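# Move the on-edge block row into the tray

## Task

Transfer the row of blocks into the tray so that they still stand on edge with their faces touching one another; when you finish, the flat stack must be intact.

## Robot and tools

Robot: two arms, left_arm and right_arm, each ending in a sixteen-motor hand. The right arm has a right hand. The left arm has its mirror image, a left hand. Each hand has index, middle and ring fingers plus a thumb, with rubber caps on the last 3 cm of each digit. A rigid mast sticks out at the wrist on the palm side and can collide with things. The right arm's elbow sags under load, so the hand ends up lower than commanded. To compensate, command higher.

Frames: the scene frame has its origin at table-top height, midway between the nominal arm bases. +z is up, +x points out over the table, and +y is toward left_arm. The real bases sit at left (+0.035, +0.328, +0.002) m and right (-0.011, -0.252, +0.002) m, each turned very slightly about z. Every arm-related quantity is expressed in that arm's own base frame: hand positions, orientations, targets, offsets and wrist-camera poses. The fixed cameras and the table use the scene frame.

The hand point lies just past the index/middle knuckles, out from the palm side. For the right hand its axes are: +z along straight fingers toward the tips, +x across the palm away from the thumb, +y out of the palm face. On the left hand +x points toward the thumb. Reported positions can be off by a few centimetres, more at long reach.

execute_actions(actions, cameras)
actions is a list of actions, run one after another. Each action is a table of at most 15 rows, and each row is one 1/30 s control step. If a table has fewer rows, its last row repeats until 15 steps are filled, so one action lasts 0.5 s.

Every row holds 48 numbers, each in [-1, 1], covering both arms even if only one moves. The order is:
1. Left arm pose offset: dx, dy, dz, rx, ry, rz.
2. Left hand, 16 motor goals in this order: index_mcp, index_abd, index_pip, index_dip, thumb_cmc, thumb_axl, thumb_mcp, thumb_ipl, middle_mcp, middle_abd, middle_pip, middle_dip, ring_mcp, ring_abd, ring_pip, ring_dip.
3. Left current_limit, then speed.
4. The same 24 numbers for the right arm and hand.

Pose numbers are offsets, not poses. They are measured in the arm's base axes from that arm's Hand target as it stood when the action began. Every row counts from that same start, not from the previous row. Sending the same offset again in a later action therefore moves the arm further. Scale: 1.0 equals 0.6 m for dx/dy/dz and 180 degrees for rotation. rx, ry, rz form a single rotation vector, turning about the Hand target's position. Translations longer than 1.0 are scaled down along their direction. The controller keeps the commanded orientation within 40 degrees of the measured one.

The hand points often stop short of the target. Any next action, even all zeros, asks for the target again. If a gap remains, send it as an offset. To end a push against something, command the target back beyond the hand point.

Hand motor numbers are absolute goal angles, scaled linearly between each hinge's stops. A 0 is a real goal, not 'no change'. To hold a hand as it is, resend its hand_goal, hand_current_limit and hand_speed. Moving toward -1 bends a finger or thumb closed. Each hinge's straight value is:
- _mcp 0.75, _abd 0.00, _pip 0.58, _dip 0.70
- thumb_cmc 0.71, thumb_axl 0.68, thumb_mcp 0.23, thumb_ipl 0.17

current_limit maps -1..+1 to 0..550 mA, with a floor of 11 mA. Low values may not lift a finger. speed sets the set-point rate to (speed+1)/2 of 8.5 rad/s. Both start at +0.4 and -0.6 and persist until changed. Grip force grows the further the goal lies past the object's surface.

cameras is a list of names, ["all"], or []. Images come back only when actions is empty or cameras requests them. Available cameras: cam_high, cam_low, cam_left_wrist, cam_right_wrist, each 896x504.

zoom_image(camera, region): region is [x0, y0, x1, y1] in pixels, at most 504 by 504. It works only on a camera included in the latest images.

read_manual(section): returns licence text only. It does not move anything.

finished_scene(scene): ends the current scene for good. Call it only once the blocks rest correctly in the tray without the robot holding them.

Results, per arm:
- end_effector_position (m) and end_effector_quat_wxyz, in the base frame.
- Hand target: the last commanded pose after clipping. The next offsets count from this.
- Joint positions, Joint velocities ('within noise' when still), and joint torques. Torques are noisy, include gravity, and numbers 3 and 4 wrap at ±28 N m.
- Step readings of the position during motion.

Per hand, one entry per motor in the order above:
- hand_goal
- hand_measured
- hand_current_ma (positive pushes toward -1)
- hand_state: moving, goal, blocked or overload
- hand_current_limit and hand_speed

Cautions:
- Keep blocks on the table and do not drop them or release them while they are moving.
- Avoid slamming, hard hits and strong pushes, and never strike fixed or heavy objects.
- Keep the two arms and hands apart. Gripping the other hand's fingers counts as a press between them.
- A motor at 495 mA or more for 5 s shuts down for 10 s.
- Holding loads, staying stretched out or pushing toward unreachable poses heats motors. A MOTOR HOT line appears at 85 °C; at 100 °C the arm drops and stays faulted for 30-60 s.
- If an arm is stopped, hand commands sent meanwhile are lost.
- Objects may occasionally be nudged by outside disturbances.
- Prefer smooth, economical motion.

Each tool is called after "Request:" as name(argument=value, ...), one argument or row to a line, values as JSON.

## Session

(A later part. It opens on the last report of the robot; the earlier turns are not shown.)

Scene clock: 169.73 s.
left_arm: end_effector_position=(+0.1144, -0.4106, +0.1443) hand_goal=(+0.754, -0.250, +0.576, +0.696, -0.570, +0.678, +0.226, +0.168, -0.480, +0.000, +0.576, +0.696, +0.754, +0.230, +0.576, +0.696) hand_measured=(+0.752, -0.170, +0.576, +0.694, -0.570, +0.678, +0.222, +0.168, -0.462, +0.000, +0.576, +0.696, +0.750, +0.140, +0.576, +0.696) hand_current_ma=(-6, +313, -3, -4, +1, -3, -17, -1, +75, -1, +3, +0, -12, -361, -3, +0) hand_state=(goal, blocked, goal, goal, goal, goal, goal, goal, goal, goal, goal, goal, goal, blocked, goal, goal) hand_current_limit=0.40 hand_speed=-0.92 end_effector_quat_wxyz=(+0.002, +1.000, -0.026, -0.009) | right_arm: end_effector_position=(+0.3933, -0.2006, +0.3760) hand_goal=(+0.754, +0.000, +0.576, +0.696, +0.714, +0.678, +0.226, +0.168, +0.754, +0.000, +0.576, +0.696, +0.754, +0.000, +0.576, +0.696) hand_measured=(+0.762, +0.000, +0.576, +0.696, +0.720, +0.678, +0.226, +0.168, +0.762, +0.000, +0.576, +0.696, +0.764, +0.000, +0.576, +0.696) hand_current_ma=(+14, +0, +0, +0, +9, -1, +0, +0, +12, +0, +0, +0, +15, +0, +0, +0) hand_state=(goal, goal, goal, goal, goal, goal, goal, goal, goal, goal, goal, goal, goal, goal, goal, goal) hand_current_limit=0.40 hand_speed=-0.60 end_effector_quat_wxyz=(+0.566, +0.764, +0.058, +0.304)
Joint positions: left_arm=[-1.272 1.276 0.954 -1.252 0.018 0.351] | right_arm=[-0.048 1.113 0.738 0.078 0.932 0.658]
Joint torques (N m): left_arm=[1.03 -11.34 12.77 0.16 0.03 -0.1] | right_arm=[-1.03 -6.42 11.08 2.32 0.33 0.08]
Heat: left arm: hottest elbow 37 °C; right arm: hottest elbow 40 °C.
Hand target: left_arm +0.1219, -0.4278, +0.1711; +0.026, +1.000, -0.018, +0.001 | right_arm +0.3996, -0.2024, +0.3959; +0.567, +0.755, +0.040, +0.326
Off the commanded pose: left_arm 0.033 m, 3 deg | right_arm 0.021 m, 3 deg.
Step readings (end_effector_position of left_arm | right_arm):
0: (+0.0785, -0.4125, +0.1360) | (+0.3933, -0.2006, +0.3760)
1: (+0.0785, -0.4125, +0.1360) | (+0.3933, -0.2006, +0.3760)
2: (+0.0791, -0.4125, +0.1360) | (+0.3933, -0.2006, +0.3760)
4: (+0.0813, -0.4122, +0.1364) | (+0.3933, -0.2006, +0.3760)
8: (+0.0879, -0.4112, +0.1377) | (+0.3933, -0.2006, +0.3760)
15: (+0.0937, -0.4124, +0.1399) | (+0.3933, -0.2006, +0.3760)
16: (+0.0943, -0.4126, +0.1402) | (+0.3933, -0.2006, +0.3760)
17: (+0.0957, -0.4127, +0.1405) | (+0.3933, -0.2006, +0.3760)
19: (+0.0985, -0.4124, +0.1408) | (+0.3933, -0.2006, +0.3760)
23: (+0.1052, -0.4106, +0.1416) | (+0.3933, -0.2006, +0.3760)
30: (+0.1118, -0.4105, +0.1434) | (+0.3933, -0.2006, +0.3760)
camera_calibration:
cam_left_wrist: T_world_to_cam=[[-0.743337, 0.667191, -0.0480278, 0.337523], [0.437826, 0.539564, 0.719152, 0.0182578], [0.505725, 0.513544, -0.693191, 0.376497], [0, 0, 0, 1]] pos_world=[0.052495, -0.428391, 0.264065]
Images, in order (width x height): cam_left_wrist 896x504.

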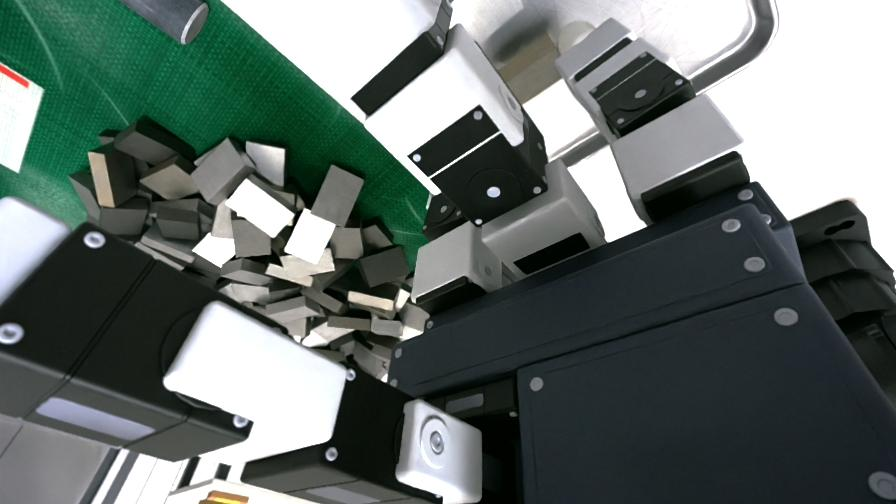

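Request:
execute_actions(
  actions=[
    [[0,0.0308,0.0142,-0.05,-0.003,0.002, 0.754,-0.25,0.576,0.696,-0.57,0.678,0.226,0.168,-0.48,0,0.576,0.696,0.754,0.23,0.576,0.696,0.4,-0.92,0,0,0,0,0,0,0.754,0,0.576,0.696,0.714,0.678,0.226,0.168,0.754,0,0.576,0.696,0.754,0,0.576,0.696,0.4,-0.6]],
    [[0,0.033,0.0093,-0.05,-0.003,0, 0.754,-0.25,0.576,0.696,-0.57,0.678,0.226,0.168,-0.48,0,0.576,0.696,0.754,0.23,0.576,0.696,0.4,-0.92,0,0,0,0,0,0,0.754,0,0.576,0.696,0.714,0.678,0.226,0.168,0.754,0,0.576,0.696,0.754,0,0.576,0.696,0.4,-0.6]],
  ],
  cameras=["cam_left_wrist"],
)

Request:
zoom_image(
  camera="cam_left_wrist",
  region=[460, 0, 600, 120],
)

Scene clock: 171.30 s.
left_arm: end_effector_position=(+0.1200, -0.3895, +0.1839) hand_goal=(+0.754, -0.250, +0.576, +0.696, -0.570, +0.678, +0.226, +0.168, -0.480, +0.000, +0.576, +0.696, +0.754, +0.230, +0.576, +0.696) hand_measured=(+0.760, -0.170, +0.578, +0.696, -0.570, +0.678, +0.222, +0.168, -0.462, +0.000, +0.576, +0.696, +0.758, +0.140, +0.576, +0.696) hand_current_ma=(+23, +313, +4, -2, +1, -3, -18, -1, +75, -1, +3, +0, +17, -361, +3, +0) hand_state=(goal, blocked, goal, goal, goal, goal, goal, goal, goal, goal, goal, goal, goal, blocked, goal, goal) hand_current_limit=0.40 hand_speed=-0.92 end_effector_quat_wxyz=(+0.174, +0.985, -0.012, +0.010) | right_arm: end_effector_position=(+0.3933, -0.2006, +0.3760) hand_goal=(+0.754, +0.000, +0.576, +0.696, +0.714, +0.678, +0.226, +0.168, +0.754, +0.000, +0.576, +0.696, +0.754, +0.000, +0.576, +0.696) hand_measured=(+0.762, +0.000, +0.576, +0.696, +0.720, +0.678, +0.226, +0.168, +0.762, +0.000, +0.576, +0.696, +0.764, +0.000, +0.576, +0.696) hand_current_ma=(+14, +0, +0, +0, +9, -1, +0, +0, +12, +0, +0, +0, +15, +0, +0, +0) hand_state=(goal, goal, goal, goal, goal, goal, goal, goal, goal, goal, goal, goal, goal, goal, goal, goal) hand_current_limit=0.40 hand_speed=-0.60 end_effector_quat_wxyz=(+0.566, +0.764, +0.058, +0.304)
Joint positions: left_arm=[-1.198 1.002 0.74 -0.977 0.111 0.378] | right_arm=[-0.048 1.113 0.738 0.078 0.932 0.658]
Joint torques (N m): left_arm=[1.26 -7.94 8.76 2.15 0.38 0.13] | right_arm=[-1.08 -6.48 11.06 2.3 0.33 0.08]
Heat: left arm: hottest elbow 37 °C; right arm: hottest elbow 40 °C.
Hand target: left_arm +0.1219, -0.3896, +0.1854; +0.182, +0.983, -0.015, +0.013 | right_arm +0.3996, -0.2024, +0.3959; +0.567, +0.755, +0.040, +0.326
Off the commanded pose: left_arm 0.002 m, 1 deg | right_arm 0.021 m, 3 deg.
Step readings (end_effector_position of left_arm | right_arm):
0: (+0.1145, -0.4106, +0.1443) | (+0.3933, -0.2006, +0.3760)
1: (+0.1145, -0.4107, +0.1446) | (+0.3933, -0.2006, +0.3760)
2: (+0.1144, -0.4117, +0.1463) | (+0.3933, -0.2006, +0.3760)
4: (+0.1152, -0.4149, +0.1544) | (+0.3933, -0.2006, +0.3760)
8: (+0.1181, -0.4113, +0.1772) | (+0.3933, -0.2006, +0.3760)
15: (+0.1202, -0.4095, +0.1848) | (+0.3933, -0.2006, +0.3760)
16: (+0.1196, -0.4090, +0.1834) | (+0.3933, -0.2006, +0.3760)
17: (+0.1195, -0.4089, +0.1820) | (+0.3933, -0.2006, +0.3760)
19: (+0.1182, -0.4047, +0.1781) | (+0.3933, -0.2006, +0.3760)
23: (+0.1179, -0.3879, +0.1749) | (+0.3933, -0.2006, +0.3760)
30: (+0.1204, -0.3888, +0.1834) | (+0.3933, -0.2006, +0.3760)
camera_calibration:
cam_left_wrist: T_world_to_cam=[[-0.757528, 0.585585, -0.288516, 0.343753], [0.400531, 0.765926, 0.502923, 0.108391], [0.515486, 0.265419, -0.814756, 0.314825], [0, 0, 0, 1]] pos_world=[0.0547006, -0.367877, 0.301172]
Images, in order (width x height): cam_left_wrist 896x504.

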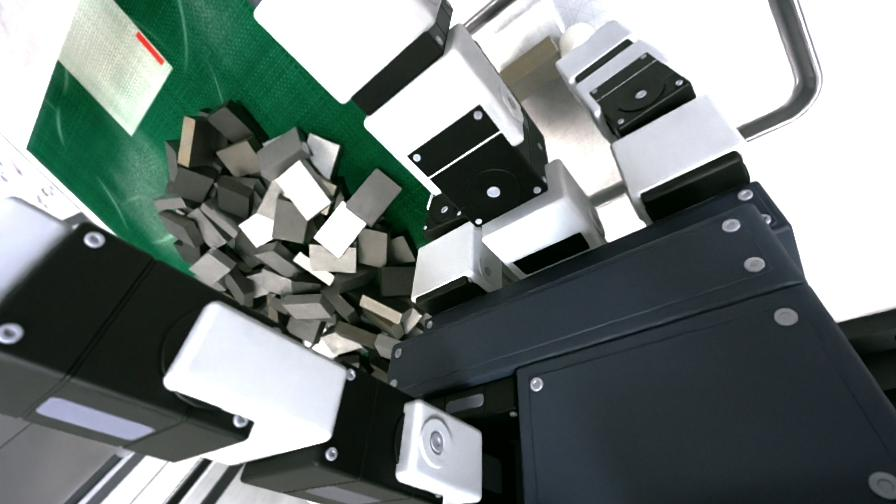

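Scaled by 3.600.

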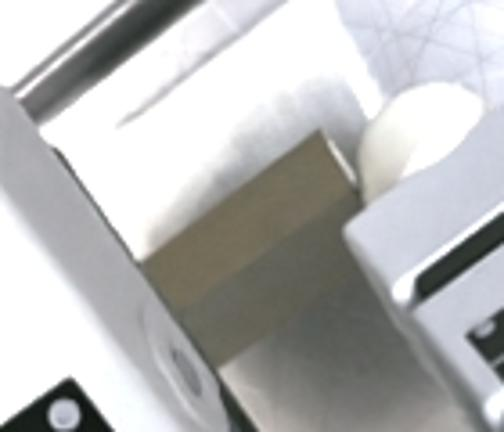

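Request:
execute_actions(
  actions=[
    [[0,0.045,-0.02,-0.05,-0.002,0, 0.754,-0.25,0.576,0.696,-0.57,0.678,0.226,0.168,-0.48,0,0.576,0.696,0.754,0.23,0.576,0.696,0.4,-0.92,0,0,0,0,0,0,0.754,0,0.576,0.696,0.714,0.678,0.226,0.168,0.754,0,0.576,0.696,0.754,0,0.576,0.696,0.4,-0.6]],
    [[0,0.0287,-0.025,-0.01,-0.0005,0, 0.754,-0.25,0.576,0.696,-0.57,0.678,0.226,0.168,-0.48,0,0.576,0.696,0.754,0.23,0.576,0.696,0.4,-0.92,0,0,0,0,0,0,0.754,0,0.576,0.696,0.714,0.678,0.226,0.168,0.754,0,0.576,0.696,0.754,0,0.576,0.696,0.4,-0.6]],
  ],
  cameras=["cam_left_wrist"],
)

Request:
zoom_image(
  camera="cam_left_wrist",
  region=[460, 0, 600, 120],
)

Scene clock: 172.97 s.
left_arm: end_effector_position=(+0.1207, -0.3460, +0.1576) hand_goal=(+0.754, -0.250, +0.576, +0.696, -0.570, +0.678, +0.226, +0.168, -0.480, +0.000, +0.576, +0.696, +0.754, +0.230, +0.576, +0.696) hand_measured=(+0.762, -0.170, +0.578, +0.696, -0.570, +0.678, +0.222, +0.168, -0.462, +0.000, +0.576, +0.696, +0.756, +0.142, +0.576, +0.696) hand_current_ma=(+29, +313, +5, -1, +1, -3, -18, -1, +75, -1, +3, +0, +8, -346, -2, -2) hand_state=(goal, blocked, goal, goal, goal, goal, goal, goal, goal, goal, goal, goal, goal, blocked, goal, goal) hand_current_limit=0.40 hand_speed=-0.92 end_effector_quat_wxyz=(+0.266, +0.964, -0.011, +0.013) | right_arm: end_effector_position=(+0.3933, -0.2006, +0.3760) hand_goal=(+0.754, +0.000, +0.576, +0.696, +0.714, +0.678, +0.226, +0.168, +0.754, +0.000, +0.576, +0.696, +0.754, +0.000, +0.576, +0.696) hand_measured=(+0.762, +0.000, +0.576, +0.696, +0.720, +0.678, +0.226, +0.168, +0.762, +0.000, +0.576, +0.696, +0.764, +0.000, +0.576, +0.696) hand_current_ma=(+14, +0, +0, +0, +9, -1, +0, +0, +12, +0, +0, +0, +15, +0, +0, +0) hand_state=(goal, goal, goal, goal, goal, goal, goal, goal, goal, goal, goal, goal, goal, goal, goal, goal) hand_current_limit=0.40 hand_speed=-0.60 end_effector_quat_wxyz=(+0.566, +0.764, +0.058, +0.304)
Joint positions: left_arm=[-1.083 0.816 0.481 -0.741 0.226 0.453] | right_arm=[-0.048 1.113 0.738 0.078 0.932 0.658]
Joint torques (N m): left_arm=[1.44 -5.36 8.79 2.43 0.53 0.13] | right_arm=[-1.03 -6.42 11.06 2.29 0.33 0.08]
Heat: left arm: hottest elbow 37 °C; right arm: hottest elbow 40 °C.
Hand target: left_arm +0.1220, -0.3453, +0.1583; +0.273, +0.962, -0.015, +0.018 | right_arm +0.3996, -0.2024, +0.3959; +0.567, +0.755, +0.040, +0.326
Off the commanded pose: left_arm 0.002 m, 1 deg | right_arm 0.021 m, 3 deg.
Step readings (end_effector_position of left_arm | right_arm):
0: (+0.1200, -0.3895, +0.1839) | (+0.3933, -0.2006, +0.3760)
1: (+0.1198, -0.3894, +0.1833) | (+0.3933, -0.2006, +0.3760)
2: (+0.1198, -0.3895, +0.1828) | (+0.3933, -0.2006, +0.3760)
4: (+0.1184, -0.3842, +0.1791) | (+0.3933, -0.2006, +0.3760)
8: (+0.1180, -0.3626, +0.1663) | (+0.3933, -0.2006, +0.3760)
15: (+0.1199, -0.3607, +0.1667) | (+0.3933, -0.2006, +0.3760)
16: (+0.1199, -0.3612, +0.1673) | (+0.3933, -0.2006, +0.3760)
17: (+0.1201, -0.3612, +0.1677) | (+0.3933, -0.2006, +0.3760)
19: (+0.1196, -0.3582, +0.1657) | (+0.3933, -0.2006, +0.3760)
23: (+0.1201, -0.3470, +0.1567) | (+0.3933, -0.2006, +0.3760)
30: (+0.1207, -0.3459, +0.1575) | (+0.3933, -0.2006, +0.3760)
camera_calibration:
cam_left_wrist: T_world_to_cam=[[-0.756774, 0.518883, -0.397561, 0.305144], [0.397266, 0.848068, 0.350656, 0.140886], [0.519108, 0.10743, -0.84793, 0.231644], [0, 0, 0, 1]] pos_world=[0.0547074, -0.302701, 0.268329]
Images, in order (width x height): cam_left_wrist 896x504.

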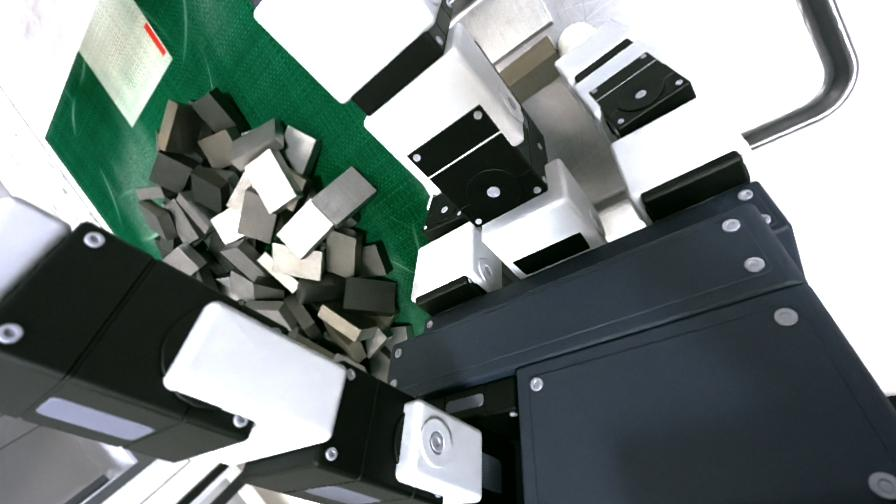

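Scaled by 3.600.

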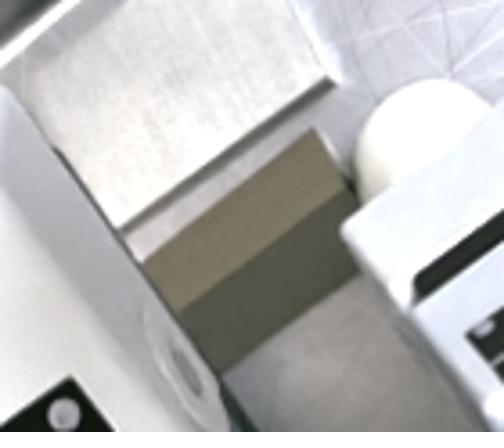

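Request:
execute_actions(
  actions=[
    [[0,0.037,-0.001,-0.05,-0.002,0, 0.754,-0.25,0.576,0.696,-0.57,0.678,0.226,0.168,-0.48,0,0.576,0.696,0.754,0.23,0.576,0.696,0.4,-0.92,0,0,0,0,0,0,0.754,0,0.576,0.696,0.714,0.678,0.226,0.168,0.754,0,0.576,0.696,0.754,0,0.576,0.696,0.4,-0.6]],
  ],
  cameras=["cam_left_wrist"],
)

Request:
zoom_image(
  camera="cam_left_wrist",
  region=[460, 0, 600, 120],
)

Scene clock: 174.23 s.
left_arm: end_effector_position=(+0.1196, -0.3241, +0.1567) hand_goal=(+0.754, -0.250, +0.576, +0.696, -0.570, +0.678, +0.226, +0.168, -0.480, +0.000, +0.576, +0.696, +0.754, +0.230, +0.576, +0.696) hand_measured=(+0.762, -0.170, +0.578, +0.696, -0.570, +0.678, +0.222, +0.168, -0.462, +0.000, +0.576, +0.696, +0.756, +0.142, +0.576, +0.696) hand_current_ma=(+36, +313, +6, -1, +1, -3, -18, -1, +75, -1, +3, +0, +8, -346, -3, -3) hand_state=(goal, blocked, goal, goal, goal, goal, goal, goal, goal, goal, goal, goal, goal, blocked, goal, goal) hand_current_limit=0.40 hand_speed=-0.92 end_effector_quat_wxyz=(+0.341, +0.940, -0.011, +0.014) | right_arm: end_effector_position=(+0.3933, -0.2006, +0.3760) hand_goal=(+0.754, +0.000, +0.576, +0.696, +0.714, +0.678, +0.226, +0.168, +0.754, +0.000, +0.576, +0.696, +0.754, +0.000, +0.576, +0.696) hand_measured=(+0.762, +0.000, +0.576, +0.696, +0.720, +0.678, +0.226, +0.168, +0.762, +0.000, +0.576, +0.696, +0.764, +0.000, +0.576, +0.696) hand_current_ma=(+14, +0, +0, +0, +9, -1, +0, +0, +12, +0, +0, +0, +15, +0, +0, +0) hand_state=(goal, goal, goal, goal, goal, goal, goal, goal, goal, goal, goal, goal, goal, goal, goal, goal) hand_current_limit=0.40 hand_speed=-0.60 end_effector_quat_wxyz=(+0.566, +0.764, +0.058, +0.304)
Joint positions: left_arm=[-0.989 0.692 0.346 -0.605 0.344 0.494] | right_arm=[-0.048 1.113 0.738 0.078 0.932 0.658]
Joint torques (N m): left_arm=[1.9 -3.84 8.88 2.78 0.5 0.18] | right_arm=[-1.14 -6.42 11.06 2.3 0.33 0.09]
Heat: left arm: hottest elbow 37 °C; right arm: hottest elbow 40 °C.
Hand target: left_arm +0.1220, -0.3231, +0.1578; +0.348, +0.937, -0.014, +0.022 | right_arm +0.3996, -0.2024, +0.3959; +0.567, +0.755, +0.040, +0.326
Off the commanded pose: left_arm 0.003 m, 1 deg | right_arm 0.021 m, 3 deg.
Step readings (end_effector_position of left_arm | right_arm):
0: (+0.1206, -0.3461, +0.1576) | (+0.3933, -0.2006, +0.3760)
1: (+0.1203, -0.3460, +0.1575) | (+0.3933, -0.2006, +0.3760)
2: (+0.1196, -0.3460, +0.1581) | (+0.3933, -0.2006, +0.3760)
4: (+0.1183, -0.3412, +0.1574) | (+0.3933, -0.2006, +0.3760)
8: (+0.1186, -0.3268, +0.1559) | (+0.3933, -0.2006, +0.3760)
15: (+0.1195, -0.3240, +0.1564) | (+0.3933, -0.2006, +0.3760)
camera_calibration:
cam_left_wrist: T_world_to_cam=[[-0.755246, 0.452133, -0.47453, 0.282811], [0.399371, 0.89151, 0.213806, 0.158198], [0.519717, -0.0280372, -0.853878, 0.186067], [0, 0, 0, 1]] pos_world=[0.0537097, -0.263687, 0.259257]
Images, in order (width x height): cam_left_wrist 896x504.

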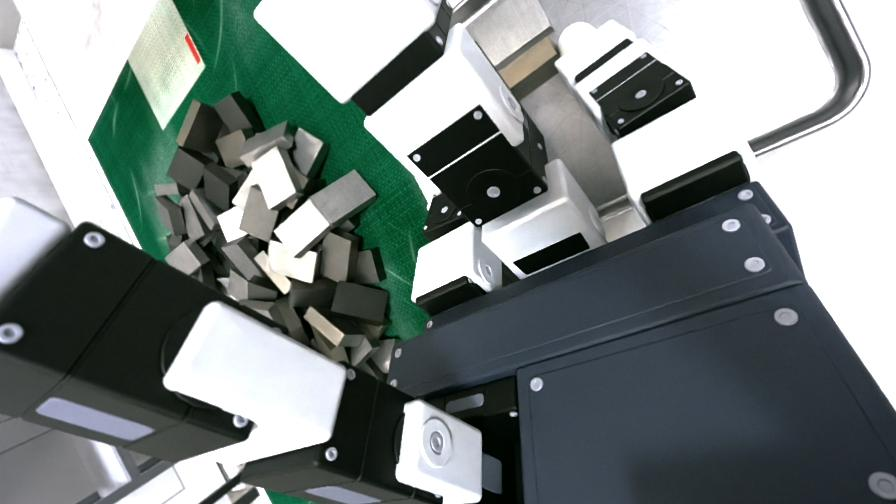

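Scaled by 3.600.

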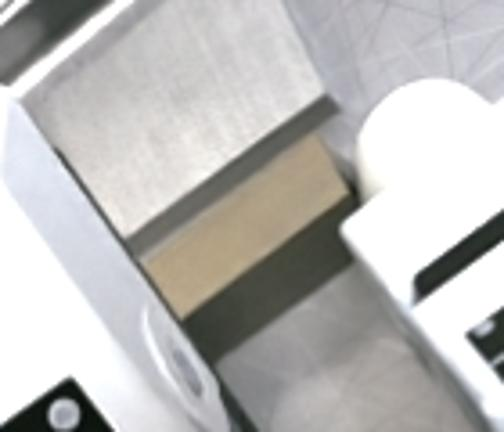

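Request:
execute_actions(
  actions=[
    [[0,0,-0.0083,0,0,0, 0.754,-0.25,0.576,0.696,-0.57,0.678,0.226,0.168,-0.48,0,0.576,0.696,0.754,0.23,0.576,0.696,0.4,-0.92,0,0,0,0,0,0,0.754,0,0.576,0.696,0.714,0.678,0.226,0.168,0.754,0,0.576,0.696,0.754,0,0.576,0.696,0.4,-0.6]],
  ],
  cameras=["cam_left_wrist"],
)

Request:
zoom_image(
  camera="cam_left_wrist",
  region=[460, 0, 600, 120],
)

Scene clock: 175.33 s.
left_arm: end_effector_position=(+0.1190, -0.3251, +0.1572) hand_goal=(+0.754, -0.250, +0.576, +0.696, -0.570, +0.678, +0.226, +0.168, -0.480, +0.000, +0.576, +0.696, +0.754, +0.230, +0.576, +0.696) hand_measured=(+0.764, -0.170, +0.578, +0.696, -0.570, +0.678, +0.222, +0.168, -0.462, +0.000, +0.576, +0.696, +0.756, +0.142, +0.576, +0.696) hand_current_ma=(+37, +313, +7, -1, +1, -3, -18, -1, +75, -1, +3, +0, +8, -346, -3, -3) hand_state=(goal, blocked, goal, goal, goal, goal, goal, goal, goal, goal, goal, goal, goal, blocked, goal, goal) hand_current_limit=0.40 hand_speed=-0.92 end_effector_quat_wxyz=(+0.348, +0.937, -0.014, +0.015) | right_arm: end_effector_position=(+0.3933, -0.2006, +0.3760) hand_goal=(+0.754, +0.000, +0.576, +0.696, +0.714, +0.678, +0.226, +0.168, +0.754, +0.000, +0.576, +0.696, +0.754, +0.000, +0.576, +0.696) hand_measured=(+0.762, +0.000, +0.576, +0.696, +0.720, +0.678, +0.226, +0.168, +0.762, +0.000, +0.576, +0.696, +0.764, +0.000, +0.576, +0.696) hand_current_ma=(+14, +0, +0, +0, +9, -1, +0, +0, +12, +0, +0, +0, +15, +0, +0, +0) hand_state=(goal, goal, goal, goal, goal, goal, goal, goal, goal, goal, goal, goal, goal, goal, goal, goal) hand_current_limit=0.40 hand_speed=-0.60 end_effector_quat_wxyz=(+0.566, +0.764, +0.058, +0.304)
Joint positions: left_arm=[-0.989 0.692 0.338 -0.584 0.35 0.496] | right_arm=[-0.048 1.113 0.738 0.078 0.932 0.658]
Joint torques (N m): left_arm=[1.85 -2.96 8.65 2.74 0.29 0.15] | right_arm=[-1.03 -6.48 11.08 2.29 0.33 0.09]
Heat: left arm: hottest elbow 37 °C; right arm: hottest elbow 40 °C.
Hand target: left_arm +0.1219, -0.3231, +0.1526; +0.348, +0.937, -0.014, +0.022 | right_arm +0.3996, -0.2024, +0.3959; +0.567, +0.755, +0.040, +0.326
Off the commanded pose: left_arm 0.006 m, 1 deg | right_arm 0.021 m, 3 deg.
Step readings (end_effector_position of left_arm | right_arm):
0: (+0.1195, -0.3241, +0.1567) | (+0.3933, -0.2006, +0.3760)
1: (+0.1195, -0.3241, +0.1568) | (+0.3933, -0.2006, +0.3760)
2: (+0.1195, -0.3241, +0.1567) | (+0.3933, -0.2006, +0.3760)
4: (+0.1193, -0.3245, +0.1568) | (+0.3933, -0.2006, +0.3760)
8: (+0.1192, -0.3249, +0.1572) | (+0.3933, -0.2006, +0.3760)
15: (+0.1191, -0.3252, +0.1574) | (+0.3933, -0.2006, +0.3760)
camera_calibration:
cam_left_wrist: T_world_to_cam=[[-0.750991, 0.448836, -0.484312, 0.283014], [0.402465, 0.89261, 0.203149, 0.160946], [0.523482, -0.0423558, -0.850983, 0.181183], [0, 0, 0, 1]] pos_world=[0.0529195, -0.263015, 0.258555]
Images, in order (width x height): cam_left_wrist 896x504.

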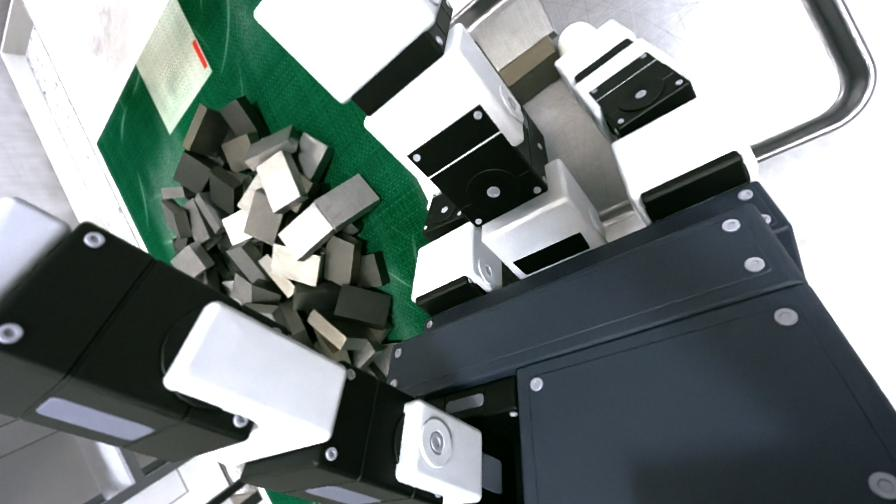

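Scaled by 3.600.

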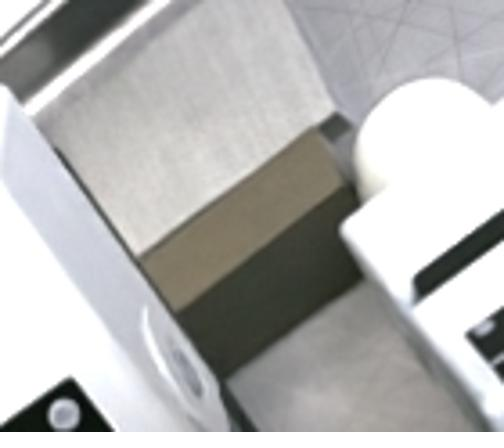

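Request:
execute_actions(
  actions=[
    [[0,0.004,-0.0083,0,0,0, 0.754,-0.25,0.576,0.696,-0.57,0.678,0.226,0.168,-0.48,0,0.576,0.696,0.754,0.23,0.576,0.696,0.4,-0.92,0,0,0,0,0,0,0.754,0,0.576,0.696,0.714,0.678,0.226,0.168,0.754,0,0.576,0.696,0.754,0,0.576,0.696,0.4,-0.6]],
  ],
  cameras=["cam_left_wrist"],
)

Request:
zoom_image(
  camera="cam_left_wrist",
  region=[460, 0, 600, 120],
)

Scene clock: 176.20 s.
left_arm: end_effector_position=(+0.1195, -0.3247, +0.1562) hand_goal=(+0.754, -0.250, +0.576, +0.696, -0.570, +0.678, +0.226, +0.168, -0.480, +0.000, +0.576, +0.696, +0.754, +0.230, +0.576, +0.696) hand_measured=(+0.758, -0.170, +0.576, +0.696, -0.570, +0.678, +0.222, +0.168, -0.462, +0.000, +0.576, +0.696, +0.750, +0.142, +0.572, +0.694) hand_current_ma=(+14, +313, +3, -1, +1, -3, -18, -1, +75, -1, +3, +0, -13, -346, -11, -4) hand_state=(goal, blocked, goal, goal, goal, goal, goal, goal, goal, goal, goal, goal, goal, blocked, goal, goal) hand_current_limit=0.40 hand_speed=-0.92 end_effector_quat_wxyz=(+0.352, +0.936, -0.016, +0.017) | right_arm: end_effector_position=(+0.3933, -0.2006, +0.3760) hand_goal=(+0.754, +0.000, +0.576, +0.696, +0.714, +0.678, +0.226, +0.168, +0.754, +0.000, +0.576, +0.696, +0.754, +0.000, +0.576, +0.696) hand_measured=(+0.762, +0.000, +0.576, +0.696, +0.720, +0.678, +0.226, +0.168, +0.762, +0.000, +0.576, +0.696, +0.764, +0.000, +0.576, +0.696) hand_current_ma=(+14, +0, +0, +0, +9, -1, +0, +0, +12, +0, +0, +0, +15, +0, +0, +0) hand_state=(goal, goal, goal, goal, goal, goal, goal, goal, goal, goal, goal, goal, goal, goal, goal, goal) hand_current_limit=0.40 hand_speed=-0.60 end_effector_quat_wxyz=(+0.566, +0.764, +0.058, +0.304)
Joint positions: left_arm=[-0.983 0.692 0.329 -0.566 0.356 0.502] | right_arm=[-0.048 1.113 0.738 0.078 0.932 0.658]
Joint torques (N m): left_arm=[1.55 -3.14 8.21 2.47 0.22 0.16] | right_arm=[-1.08 -6.36 11.07 2.3 0.33 0.08]
Heat: left arm: hottest elbow 37 °C; right arm: hottest elbow 40 °C.
Hand target: left_arm +0.1219, -0.3207, +0.1478; +0.348, +0.937, -0.014, +0.022 | right_arm +0.3996, -0.2024, +0.3959; +0.567, +0.755, +0.040, +0.326
Off the commanded pose: left_arm 0.010 m, 1 deg | right_arm 0.021 m, 3 deg.
Step readings (end_effector_position of left_arm | right_arm):
0: (+0.1190, -0.3251, +0.1572) | (+0.3933, -0.2006, +0.3760)
1: (+0.1190, -0.3251, +0.1572) | (+0.3933, -0.2006, +0.3760)
2: (+0.1190, -0.3251, +0.1572) | (+0.3933, -0.2006, +0.3760)
4: (+0.1190, -0.3251, +0.1568) | (+0.3933, -0.2006, +0.3760)
8: (+0.1195, -0.3246, +0.1561) | (+0.3933, -0.2006, +0.3760)
15: (+0.1195, -0.3247, +0.1561) | (+0.3933, -0.2006, +0.3760)
camera_calibration:
cam_left_wrist: T_world_to_cam=[[-0.747837, 0.445707, -0.492022, 0.282579], [0.403393, 0.893692, 0.19644, 0.161882], [0.527271, -0.0515734, -0.848131, 0.176176], [0, 0, 0, 1]] pos_world=[0.0531285, -0.261534, 0.256655]
Images, in order (width x height): cam_left_wrist 896x504.

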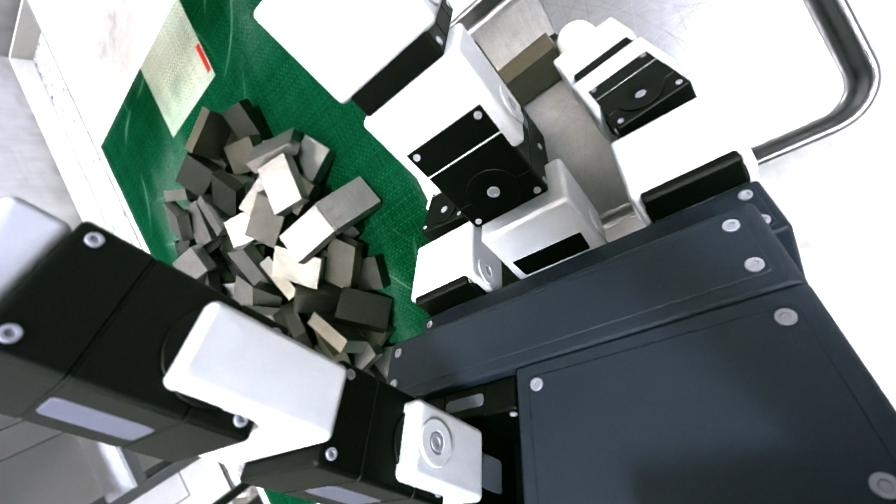

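Scaled by 3.600.

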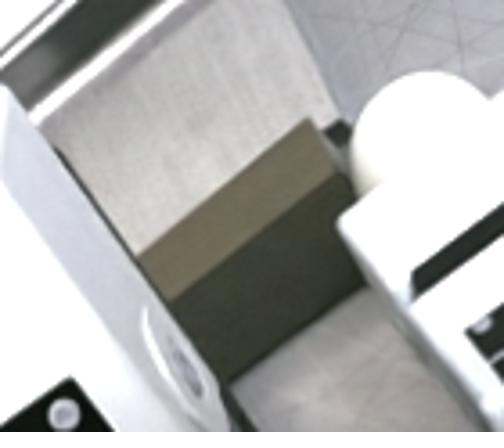

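Request:
execute_actions(
  actions=[
    [[0,0.01,0.001,0.003,0,0, 0.754,-0.25,0.576,0.696,-0.57,0.678,0.226,0.168,-0.48,0,0.576,0.696,0.754,0.23,0.576,0.696,0.4,-0.92,0,0,0,0,0,0,0.754,0,0.576,0.696,0.714,0.678,0.226,0.168,0.754,0,0.576,0.696,0.754,0,0.576,0.696,0.4,-0.6]],
  ],
  cameras=["cam_left_wrist"],
)

Request:
zoom_image(
  camera="cam_left_wrist",
  region=[460, 0, 600, 120],
)

Scene clock: 177.13 s.
left_arm: end_effector_position=(+0.1203, -0.3203, +0.1552) hand_goal=(+0.754, -0.250, +0.576, +0.696, -0.570, +0.678, +0.226, +0.168, -0.480, +0.000, +0.576, +0.696, +0.754, +0.230, +0.576, +0.696) hand_measured=(+0.758, -0.170, +0.576, +0.696, -0.570, +0.678, +0.222, +0.168, -0.462, +0.000, +0.576, +0.696, +0.750, +0.142, +0.572, +0.694) hand_current_ma=(+17, +313, +3, -1, +1, -3, -18, -1, +75, -1, +3, +0, -14, -346, -12, -5) hand_state=(goal, blocked, goal, goal, goal, goal, goal, goal, goal, goal, goal, goal, goal, blocked, goal, goal) hand_current_limit=0.40 hand_speed=-0.92 end_effector_quat_wxyz=(+0.351, +0.936, -0.016, +0.018) | right_arm: end_effector_position=(+0.3933, -0.2006, +0.3760) hand_goal=(+0.754, +0.000, +0.576, +0.696, +0.714, +0.678, +0.226, +0.168, +0.754, +0.000, +0.576, +0.696, +0.754, +0.000, +0.576, +0.696) hand_measured=(+0.762, +0.000, +0.576, +0.696, +0.720, +0.678, +0.226, +0.168, +0.762, +0.000, +0.576, +0.696, +0.764, +0.000, +0.576, +0.696) hand_current_ma=(+14, +0, +0, +0, +9, -1, +0, +0, +12, +0, +0, +0, +15, +0, +0, +0) hand_state=(goal, goal, goal, goal, goal, goal, goal, goal, goal, goal, goal, goal, goal, goal, goal, goal) hand_current_limit=0.40 hand_speed=-0.60 end_effector_quat_wxyz=(+0.566, +0.764, +0.058, +0.304)
Joint positions: left_arm=[-0.967 0.679 0.325 -0.582 0.362 0.519] | right_arm=[-0.048 1.113 0.738 0.078 0.932 0.658]
Joint torques (N m): left_arm=[1.96 -3.84 8.65 1.57 0.24 0.15] | right_arm=[-1.03 -6.48 11.07 2.3 0.34 0.09]
Heat: left arm: hottest elbow 37 °C; right arm: hottest elbow 40 °C.
Hand target: left_arm +0.1220, -0.3147, +0.1483; +0.343, +0.939, -0.014, +0.022 | right_arm +0.3996, -0.2024, +0.3959; +0.567, +0.755, +0.040, +0.326
Off the commanded pose: left_arm 0.009 m, 1 deg | right_arm 0.021 m, 3 deg.
Step readings (end_effector_position of left_arm | right_arm):
0: (+0.1195, -0.3247, +0.1562) | (+0.3933, -0.2006, +0.3760)
1: (+0.1195, -0.3247, +0.1562) | (+0.3933, -0.2006, +0.3760)
2: (+0.1196, -0.3246, +0.1563) | (+0.3933, -0.2006, +0.3760)
4: (+0.1201, -0.3239, +0.1563) | (+0.3933, -0.2006, +0.3760)
8: (+0.1201, -0.3217, +0.1557) | (+0.3933, -0.2006, +0.3760)
15: (+0.1203, -0.3205, +0.1554) | (+0.3933, -0.2006, +0.3760)
camera_calibration:
cam_left_wrist: T_world_to_cam=[[-0.746009, 0.447864, -0.492837, 0.281277], [0.403308, 0.89276, 0.200805, 0.156873], [0.529918, -0.0489624, -0.846634, 0.17556], [0, 0, 0, 1]] pos_world=[0.0535345, -0.257428, 0.255758]
Images, in order (width x height): cam_left_wrist 896x504.

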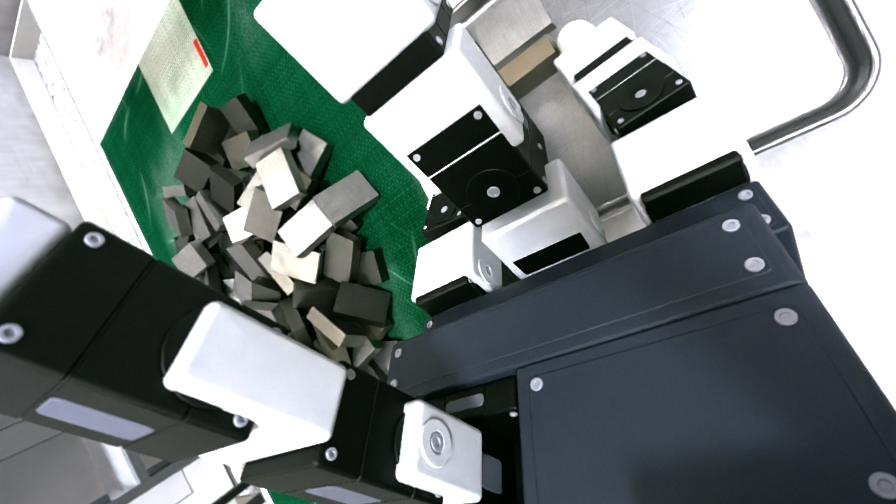

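Scaled by 3.600.

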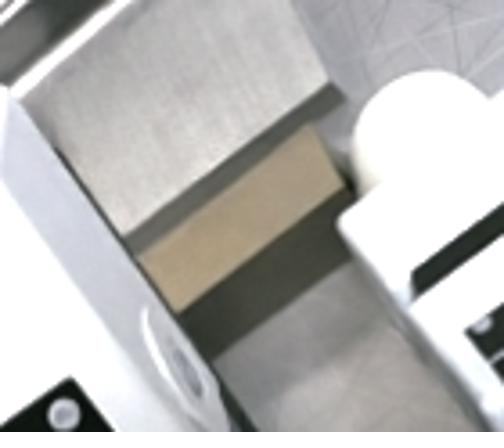

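Request:
execute_actions(
  actions=[
    [[0,0.0,0.0,0,0,0, 0.754,-0.15,0.576,0.696,-0.57,0.678,0.226,0.168,-0.48,0,0.576,0.696,0.754,0.13,0.576,0.696,0.3,-0.95,0,0,0,0,0,0,0.754,0,0.576,0.696,0.714,0.678,0.226,0.168,0.754,0,0.576,0.696,0.754,0,0.576,0.696,0.4,-0.6]],
    [[0,0.0,0.0,0,0,0, 0.754,-0.12,0.576,0.696,-0.57,0.678,0.226,0.168,-0.48,0,0.576,0.696,0.754,0.105,0.576,0.696,0.3,-0.95,0,0,0,0,0,0,0.754,0,0.576,0.696,0.714,0.678,0.226,0.168,0.754,0,0.576,0.696,0.754,0,0.576,0.696,0.4,-0.6]],
  ],
  cameras=["cam_left_wrist"],
)

Request:
zoom_image(
  camera="cam_left_wrist",
  region=[460, 0, 600, 120],
)

Scene clock: 186.13 s.
left_arm: end_effector_position=(+0.1218, -0.3196, +0.1550) hand_goal=(+0.754, -0.120, +0.576, +0.696, -0.570, +0.678, +0.226, +0.168, -0.480, +0.000, +0.576, +0.696, +0.754, +0.106, +0.576, +0.696) hand_measured=(+0.758, -0.124, +0.576, +0.696, -0.570, +0.678, +0.222, +0.168, -0.462, +0.000, +0.576, +0.696, +0.752, +0.104, +0.572, +0.694) hand_current_ma=(+20, -10, +3, -1, +1, -3, -18, -1, +75, -1, +3, +0, -4, -3, -12, -5) hand_state=(goal, goal, goal, goal, goal, goal, goal, goal, goal, goal, goal, goal, goal, goal, goal, goal) hand_current_limit=0.30 hand_speed=-0.95 end_effector_quat_wxyz=(+0.350, +0.936, -0.015, +0.020) | right_arm: end_effector_position=(+0.3933, -0.2006, +0.3760) hand_goal=(+0.754, +0.000, +0.576, +0.696, +0.714, +0.678, +0.226, +0.168, +0.754, +0.000, +0.576, +0.696, +0.754, +0.000, +0.576, +0.696) hand_measured=(+0.762, +0.000, +0.576, +0.696, +0.720, +0.678, +0.226, +0.168, +0.762, +0.000, +0.576, +0.696, +0.764, +0.000, +0.576, +0.696) hand_current_ma=(+14, +0, +0, +0, +9, -1, +0, +0, +12, +0, +0, +0, +15, +0, +0, +0) hand_state=(goal, goal, goal, goal, goal, goal, goal, goal, goal, goal, goal, goal, goal, goal, goal, goal) hand_current_limit=0.40 hand_speed=-0.60 end_effector_quat_wxyz=(+0.566, +0.764, +0.058, +0.304)
Joint positions: left_arm=[-0.963 0.679 0.325 -0.584 0.36 0.52] | right_arm=[-0.048 1.113 0.738 0.078 0.932 0.658]
Joint torques (N m): left_arm=[1.55 -3.31 8.66 1.59 0.35 0.16] | right_arm=[-1.08 -6.42 11.06 2.3 0.34 0.09]
Heat: left arm: hottest elbow 37 °C; right arm: hottest elbow 40 °C.
Hand target: left_arm +0.1220, -0.3147, +0.1484; +0.343, +0.939, -0.014, +0.022 | right_arm +0.3996, -0.2024, +0.3959; +0.567, +0.755, +0.040, +0.326
Off the commanded pose: left_arm 0.008 m, 1 deg | right_arm 0.021 m, 3 deg.
Step readings (end_effector_position of left_arm | right_arm):
0: (+0.1202, -0.3204, +0.1554) | (+0.3933, -0.2006, +0.3760)
1: (+0.1202, -0.3204, +0.1554) | (+0.3933, -0.2006, +0.3760)
2: (+0.1202, -0.3204, +0.1554) | (+0.3933, -0.2006, +0.3760)
4: (+0.1202, -0.3204, +0.1554) | (+0.3933, -0.2006, +0.3760)
8: (+0.1202, -0.3204, +0.1554) | (+0.3933, -0.2006, +0.3760)
15: (+0.1203, -0.3201, +0.1551) | (+0.3933, -0.2006, +0.3760)
16: (+0.1204, -0.3201, +0.1551) | (+0.3933, -0.2006, +0.3760)
17: (+0.1206, -0.3200, +0.1551) | (+0.3933, -0.2006, +0.3760)
19: (+0.1212, -0.3198, +0.1550) | (+0.3933, -0.2006, +0.3760)
23: (+0.1218, -0.3196, +0.1550) | (+0.3933, -0.2006, +0.3760)
30: (+0.1218, -0.3196, +0.1550) | (+0.3933, -0.2006, +0.3760)
camera_calibration:
cam_left_wrist: T_world_to_cam=[[-0.747165, 0.44512, -0.493571, 0.281405], [0.3985, 0.894351, 0.203311, 0.156336], [0.531923, -0.0447814, -0.845608, 0.175437], [0, 0, 0, 1]] pos_world=[0.054637, -0.257222, 0.255459]
Images, in order (width x height): cam_left_wrist 896x504.

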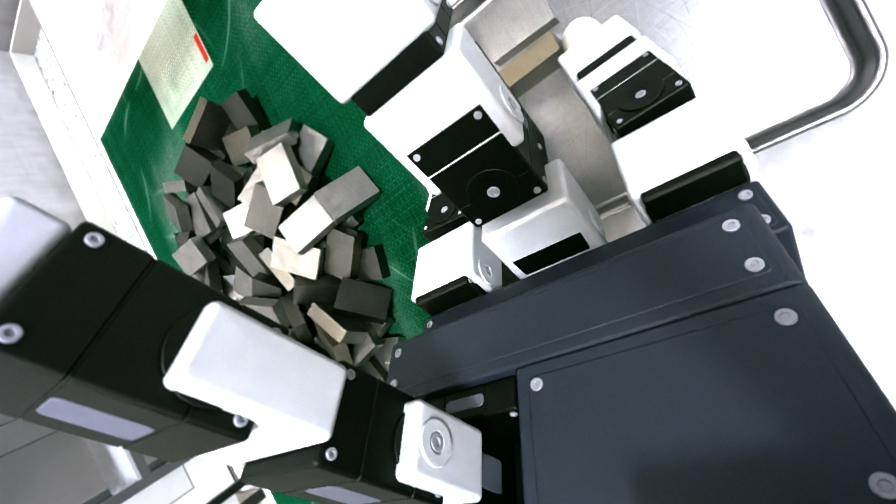

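Scaled by 3.600.

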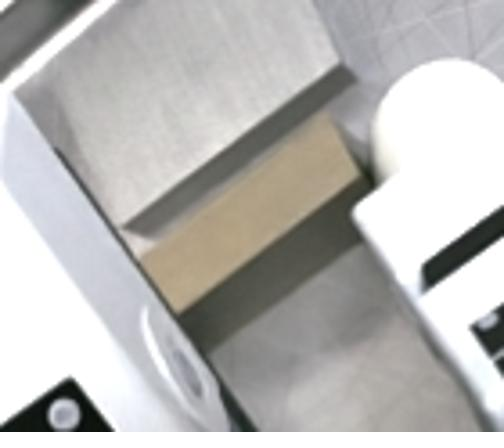

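Request:
execute_actions(
  actions=[
    [[0,-0.008,0.045,-0.008,0,0, 0.754,-0.1,0.576,0.696,-0.57,0.678,0.226,0.168,-0.48,0,0.576,0.696,0.754,0.09,0.576,0.696,0.3,-0.93,0,0,0,0,0,0,0.754,0,0.576,0.696,0.714,0.678,0.226,0.168,0.754,0,0.576,0.696,0.754,0,0.576,0.696,0.4,-0.6]],
    [[0,-0.005,0.04,0,0,0, 0.754,-0.1,0.576,0.696,-0.57,0.678,0.226,0.168,-0.48,0,0.576,0.696,0.754,0.09,0.576,0.696,0.3,-0.93,0,0,0,0,0,0,0.754,0,0.576,0.696,0.714,0.678,0.226,0.168,0.754,0,0.576,0.696,0.754,0,0.576,0.696,0.4,-0.6]],
  ],
  cameras=["cam_left_wrist"],
)

Request:
zoom_image(
  camera="cam_left_wrist",
  region=[460, 0, 600, 120],
)

Scene clock: 188.03 s.
left_arm: end_effector_position=(+0.1165, -0.3126, +0.1701) hand_goal=(+0.754, -0.100, +0.576, +0.696, -0.570, +0.678, +0.226, +0.168, -0.480, +0.000, +0.576, +0.696, +0.754, +0.090, +0.576, +0.696) hand_measured=(+0.758, -0.104, +0.576, +0.696, -0.570, +0.678, +0.222, +0.168, -0.462, +0.000, +0.576, +0.696, +0.758, +0.092, +0.574, +0.694) hand_current_ma=(+20, -9, +3, -1, +1, -3, -18, -1, +75, -1, +3, +0, +12, +9, -4, -5) hand_state=(goal, goal, goal, goal, goal, goal, goal, goal, goal, goal, goal, goal, goal, goal, goal, goal) hand_current_limit=0.30 hand_speed=-0.93 end_effector_quat_wxyz=(+0.338, +0.941, -0.012, +0.012) | right_arm: end_effector_position=(+0.3933, -0.2006, +0.3760) hand_goal=(+0.754, +0.000, +0.576, +0.696, +0.714, +0.678, +0.226, +0.168, +0.754, +0.000, +0.576, +0.696, +0.754, +0.000, +0.576, +0.696) hand_measured=(+0.762, +0.000, +0.576, +0.696, +0.720, +0.678, +0.226, +0.168, +0.762, +0.000, +0.576, +0.696, +0.764, +0.000, +0.576, +0.696) hand_current_ma=(+14, +0, +0, +0, +9, -1, +0, +0, +12, +0, +0, +0, +15, +0, +0, +0) hand_state=(goal, goal, goal, goal, goal, goal, goal, goal, goal, goal, goal, goal, goal, goal, goal, goal) hand_current_limit=0.40 hand_speed=-0.60 end_effector_quat_wxyz=(+0.566, +0.764, +0.058, +0.304)
Joint positions: left_arm=[-0.964 0.624 0.368 -0.713 0.36 0.52] | right_arm=[-0.048 1.113 0.738 0.078 0.932 0.658]
Joint torques (N m): left_arm=[0.21 -3.14 13.85 1.5 0.43 -0.1] | right_arm=[-1.03 -6.48 11.07 2.32 0.34 0.09]
Heat: left arm: hottest elbow 38 °C; right arm: hottest elbow 40 °C.
Hand target: left_arm +0.1219, -0.3225, +0.1992; +0.355, +0.935, -0.014, +0.022 | right_arm +0.3996, -0.2024, +0.3959; +0.567, +0.755, +0.040, +0.326
Off the commanded pose: left_arm 0.031 m, 2 deg | right_arm 0.021 m, 3 deg.
Step readings (end_effector_position of left_arm | right_arm):
0: (+0.1218, -0.3196, +0.1550) | (+0.3933, -0.2006, +0.3760)
1: (+0.1218, -0.3196, +0.1550) | (+0.3933, -0.2006, +0.3760)
2: (+0.1215, -0.3191, +0.1546) | (+0.3933, -0.2006, +0.3760)
4: (+0.1202, -0.3173, +0.1538) | (+0.3933, -0.2006, +0.3760)
8: (+0.1183, -0.3145, +0.1547) | (+0.3933, -0.2006, +0.3760)
15: (+0.1174, -0.3132, +0.1542) | (+0.3933, -0.2006, +0.3760)
16: (+0.1172, -0.3130, +0.1538) | (+0.3933, -0.2006, +0.3760)
17: (+0.1167, -0.3123, +0.1533) | (+0.3933, -0.2006, +0.3760)
19: (+0.1156, -0.3107, +0.1531) | (+0.3933, -0.2006, +0.3760)
23: (+0.1154, -0.3110, +0.1616) | (+0.3933, -0.2006, +0.3760)
30: (+0.1168, -0.3130, +0.1707) | (+0.3933, -0.2006, +0.3760)
camera_calibration:
cam_left_wrist: T_world_to_cam=[[-0.755371, 0.45799, -0.468678, 0.282517], [0.403081, 0.888642, 0.218728, 0.144218], [0.516662, -0.0236945, -0.855861, 0.201426], [0, 0, 0, 1]] pos_world=[0.0512044, -0.252775, 0.273257]
Images, in order (width x height): cam_left_wrist 896x504.

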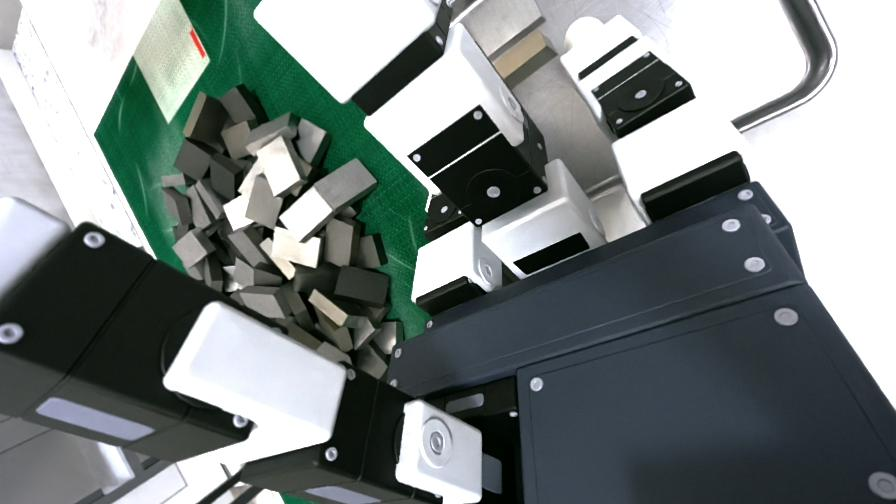

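Scaled by 3.600.

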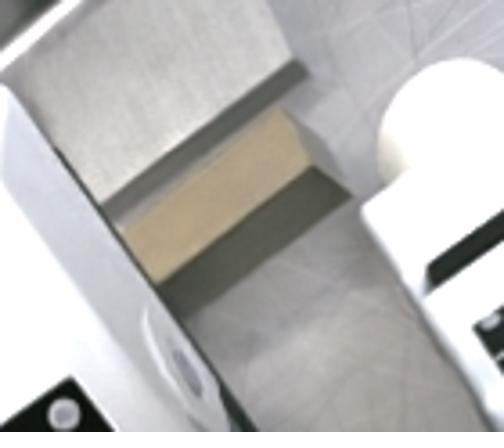

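Request:
execute_actions(
  actions=[
    [[0,-0.0542,0.0213,0.0556,0.001,0, 0.754,-0.1,0.576,0.696,-0.57,0.678,0.226,0.168,-0.48,0,0.576,0.696,0.754,0.09,0.576,0.696,0.3,-0.93,0,0,0,0,0,0,0.754,0,0.576,0.696,0.714,0.678,0.226,0.168,0.754,0,0.576,0.696,0.754,0,0.576,0.696,0.4,-0.6]],
    [[0,-0.0583,-0.0083,0.0556,0.001,0, 0.754,-0.1,0.576,0.696,-0.57,0.678,0.226,0.168,-0.48,0,0.576,0.696,0.754,0.09,0.576,0.696,0.3,-0.93,0,0,0,0,0,0,0.754,0,0.576,0.696,0.714,0.678,0.226,0.168,0.754,0,0.576,0.696,0.754,0,0.576,0.696,0.4,-0.6]],
    [[-0.001,-0.0567,-0.0283,0.0556,0.001,0, 0.754,-0.1,0.576,0.696,-0.57,0.678,0.226,0.168,-0.48,0,0.576,0.696,0.754,0.1,0.576,0.696,0.3,-0.93,0,0,0,0,0,0,0.754,0,0.576,0.696,0.714,0.678,0.226,0.168,0.754,0,0.576,0.696,0.754,0,0.576,0.696,0.4,-0.6]],
    [[-0.002,-0.043,-0.035,0.053,0.002,0, 0.754,-0.1,0.576,0.696,-0.57,0.678,0.226,0.168,-0.48,0,0.576,0.696,0.754,0.1,0.576,0.696,0.3,-0.93,0,0,0,0,0,0,0.754,0,0.576,0.696,0.714,0.678,0.226,0.168,0.754,0,0.576,0.696,0.754,0,0.576,0.696,0.4,-0.6]],
  ],
  cameras=["cam_left_wrist"],
)

Request:
zoom_image(
  camera="cam_left_wrist",
  region=[460, 0, 600, 120],
)

Scene clock: 191.03 s.
left_arm: end_effector_position=(+0.1161, -0.4340, +0.1516) hand_goal=(+0.754, -0.100, +0.576, +0.696, -0.570, +0.678, +0.226, +0.168, -0.480, +0.000, +0.576, +0.696, +0.754, +0.100, +0.576, +0.696) hand_measured=(+0.754, -0.102, +0.576, +0.696, -0.570, +0.678, +0.222, +0.168, -0.462, +0.000, +0.576, +0.696, +0.754, +0.096, +0.576, +0.694) hand_current_ma=(+2, -7, +3, -1, +1, -3, -18, -1, +75, -1, +3, +0, +2, -13, -3, -5) hand_state=(goal, goal, goal, goal, goal, goal, goal, goal, goal, goal, goal, goal, goal, goal, goal, goal) hand_current_limit=0.30 hand_speed=-0.93 end_effector_quat_wxyz=(+0.004, +1.000, -0.023, +0.004) | right_arm: end_effector_position=(+0.3933, -0.2006, +0.3760) hand_goal=(+0.754, +0.000, +0.576, +0.696, +0.714, +0.678, +0.226, +0.168, +0.754, +0.000, +0.576, +0.696, +0.754, +0.000, +0.576, +0.696) hand_measured=(+0.762, +0.000, +0.576, +0.696, +0.720, +0.678, +0.226, +0.168, +0.762, +0.000, +0.576, +0.696, +0.764, +0.000, +0.576, +0.696) hand_current_ma=(+14, +0, +0, +0, +9, -1, +0, +0, +12, +0, +0, +0, +15, +0, +0, +0) hand_state=(goal, goal, goal, goal, goal, goal, goal, goal, goal, goal, goal, goal, goal, goal, goal, goal) hand_current_limit=0.40 hand_speed=-0.60 end_effector_quat_wxyz=(+0.566, +0.764, +0.058, +0.304)
Joint positions: left_arm=[-1.299 1.324 1.015 -1.252 -0.004 0.318] | right_arm=[-0.048 1.113 0.738 0.078 0.932 0.658]
Joint torques (N m): left_arm=[0.38 -11.05 12.37 0.27 -0.03 -0.1] | right_arm=[-1.03 -6.48 11.04 2.3 0.34 0.08]
Heat: left arm: hottest elbow 38 °C; right arm: hottest elbow 40 °C.
Hand target: left_arm +0.1201, -0.4499, +0.1692; +0.018, +1.000, -0.018, +0.009 | right_arm +0.3996, -0.2024, +0.3959; +0.567, +0.755, +0.040, +0.326
Off the commanded pose: left_arm 0.024 m, 2 deg | right_arm 0.021 m, 3 deg.
Step readings (end_effector_position of left_arm | right_arm):
0: (+0.1165, -0.3126, +0.1701) | (+0.3933, -0.2006, +0.3760)
1: (+0.1168, -0.3125, +0.1701) | (+0.3933, -0.2006, +0.3760)
2: (+0.1182, -0.3120, +0.1684) | (+0.3933, -0.2006, +0.3760)
4: (+0.1178, -0.3152, +0.1691) | (+0.3933, -0.2006, +0.3760)
8: (+0.1135, -0.3346, +0.1849) | (+0.3933, -0.2006, +0.3760)
15: (+0.1173, -0.3441, +0.1921) | (+0.3933, -0.2006, +0.3760)
16: (+0.1177, -0.3437, +0.1906) | (+0.3933, -0.2006, +0.3760)
17: (+0.1186, -0.3435, +0.1873) | (+0.3933, -0.2006, +0.3760)
19: (+0.1190, -0.3483, +0.1832) | (+0.3933, -0.2006, +0.3760)
23: (+0.1144, -0.3703, +0.1818) | (+0.3933, -0.2006, +0.3760)
30: (+0.1166, -0.3766, +0.1856) | (+0.3933, -0.2006, +0.3760)
31: (+0.1170, -0.3764, +0.1858) | (+0.3933, -0.2006, +0.3760)
32: (+0.1178, -0.3765, +0.1844) | (+0.3933, -0.2006, +0.3760)
34: (+0.1194, -0.3824, +0.1811) | (+0.3933, -0.2006, +0.3760)
38: (+0.1166, -0.4056, +0.1726) | (+0.3933, -0.2006, +0.3760)
45: (+0.1157, -0.4082, +0.1673) | (+0.3933, -0.2006, +0.3760)
46: (+0.1161, -0.4080, +0.1675) | (+0.3933, -0.2006, +0.3760)
47: (+0.1168, -0.4080, +0.1677) | (+0.3933, -0.2006, +0.3760)
49: (+0.1186, -0.4129, +0.1664) | (+0.3933, -0.2006, +0.3760)
53: (+0.1179, -0.4337, +0.1585) | (+0.3933, -0.2006, +0.3760)
60: (+0.1153, -0.4325, +0.1483) | (+0.3933, -0.2006, +0.3760)
camera_calibration:
cam_left_wrist: T_world_to_cam=[[-0.745685, 0.662557, -0.0705063, 0.356428], [0.416376, 0.545981, 0.727005, 0.0290392], [0.520178, 0.51276, -0.683002, 0.389239], [0, 0, 0, 1]] pos_world=[0.0512181, -0.451595, 0.26987]
Images, in order (width x height): cam_left_wrist 896x504.

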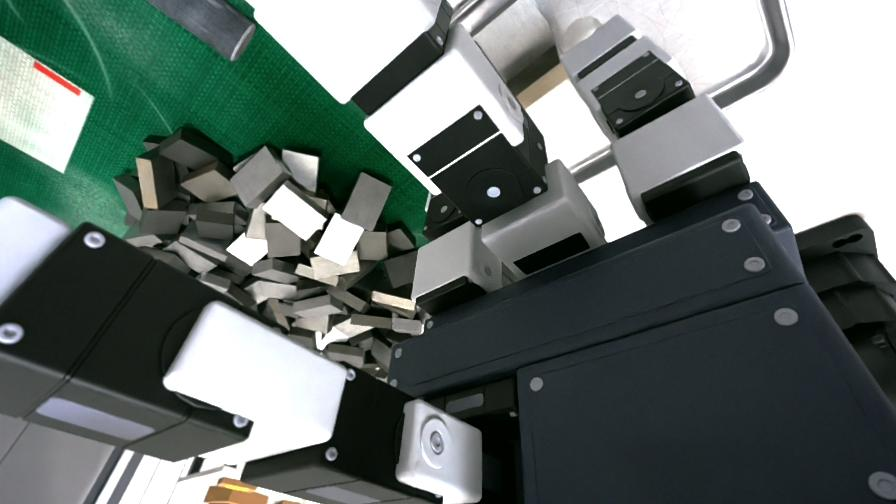

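Scaled by 3.600.

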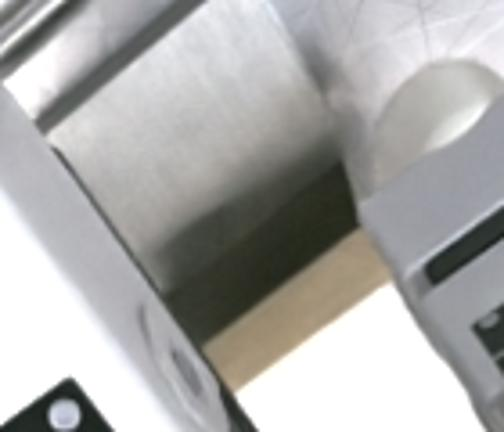

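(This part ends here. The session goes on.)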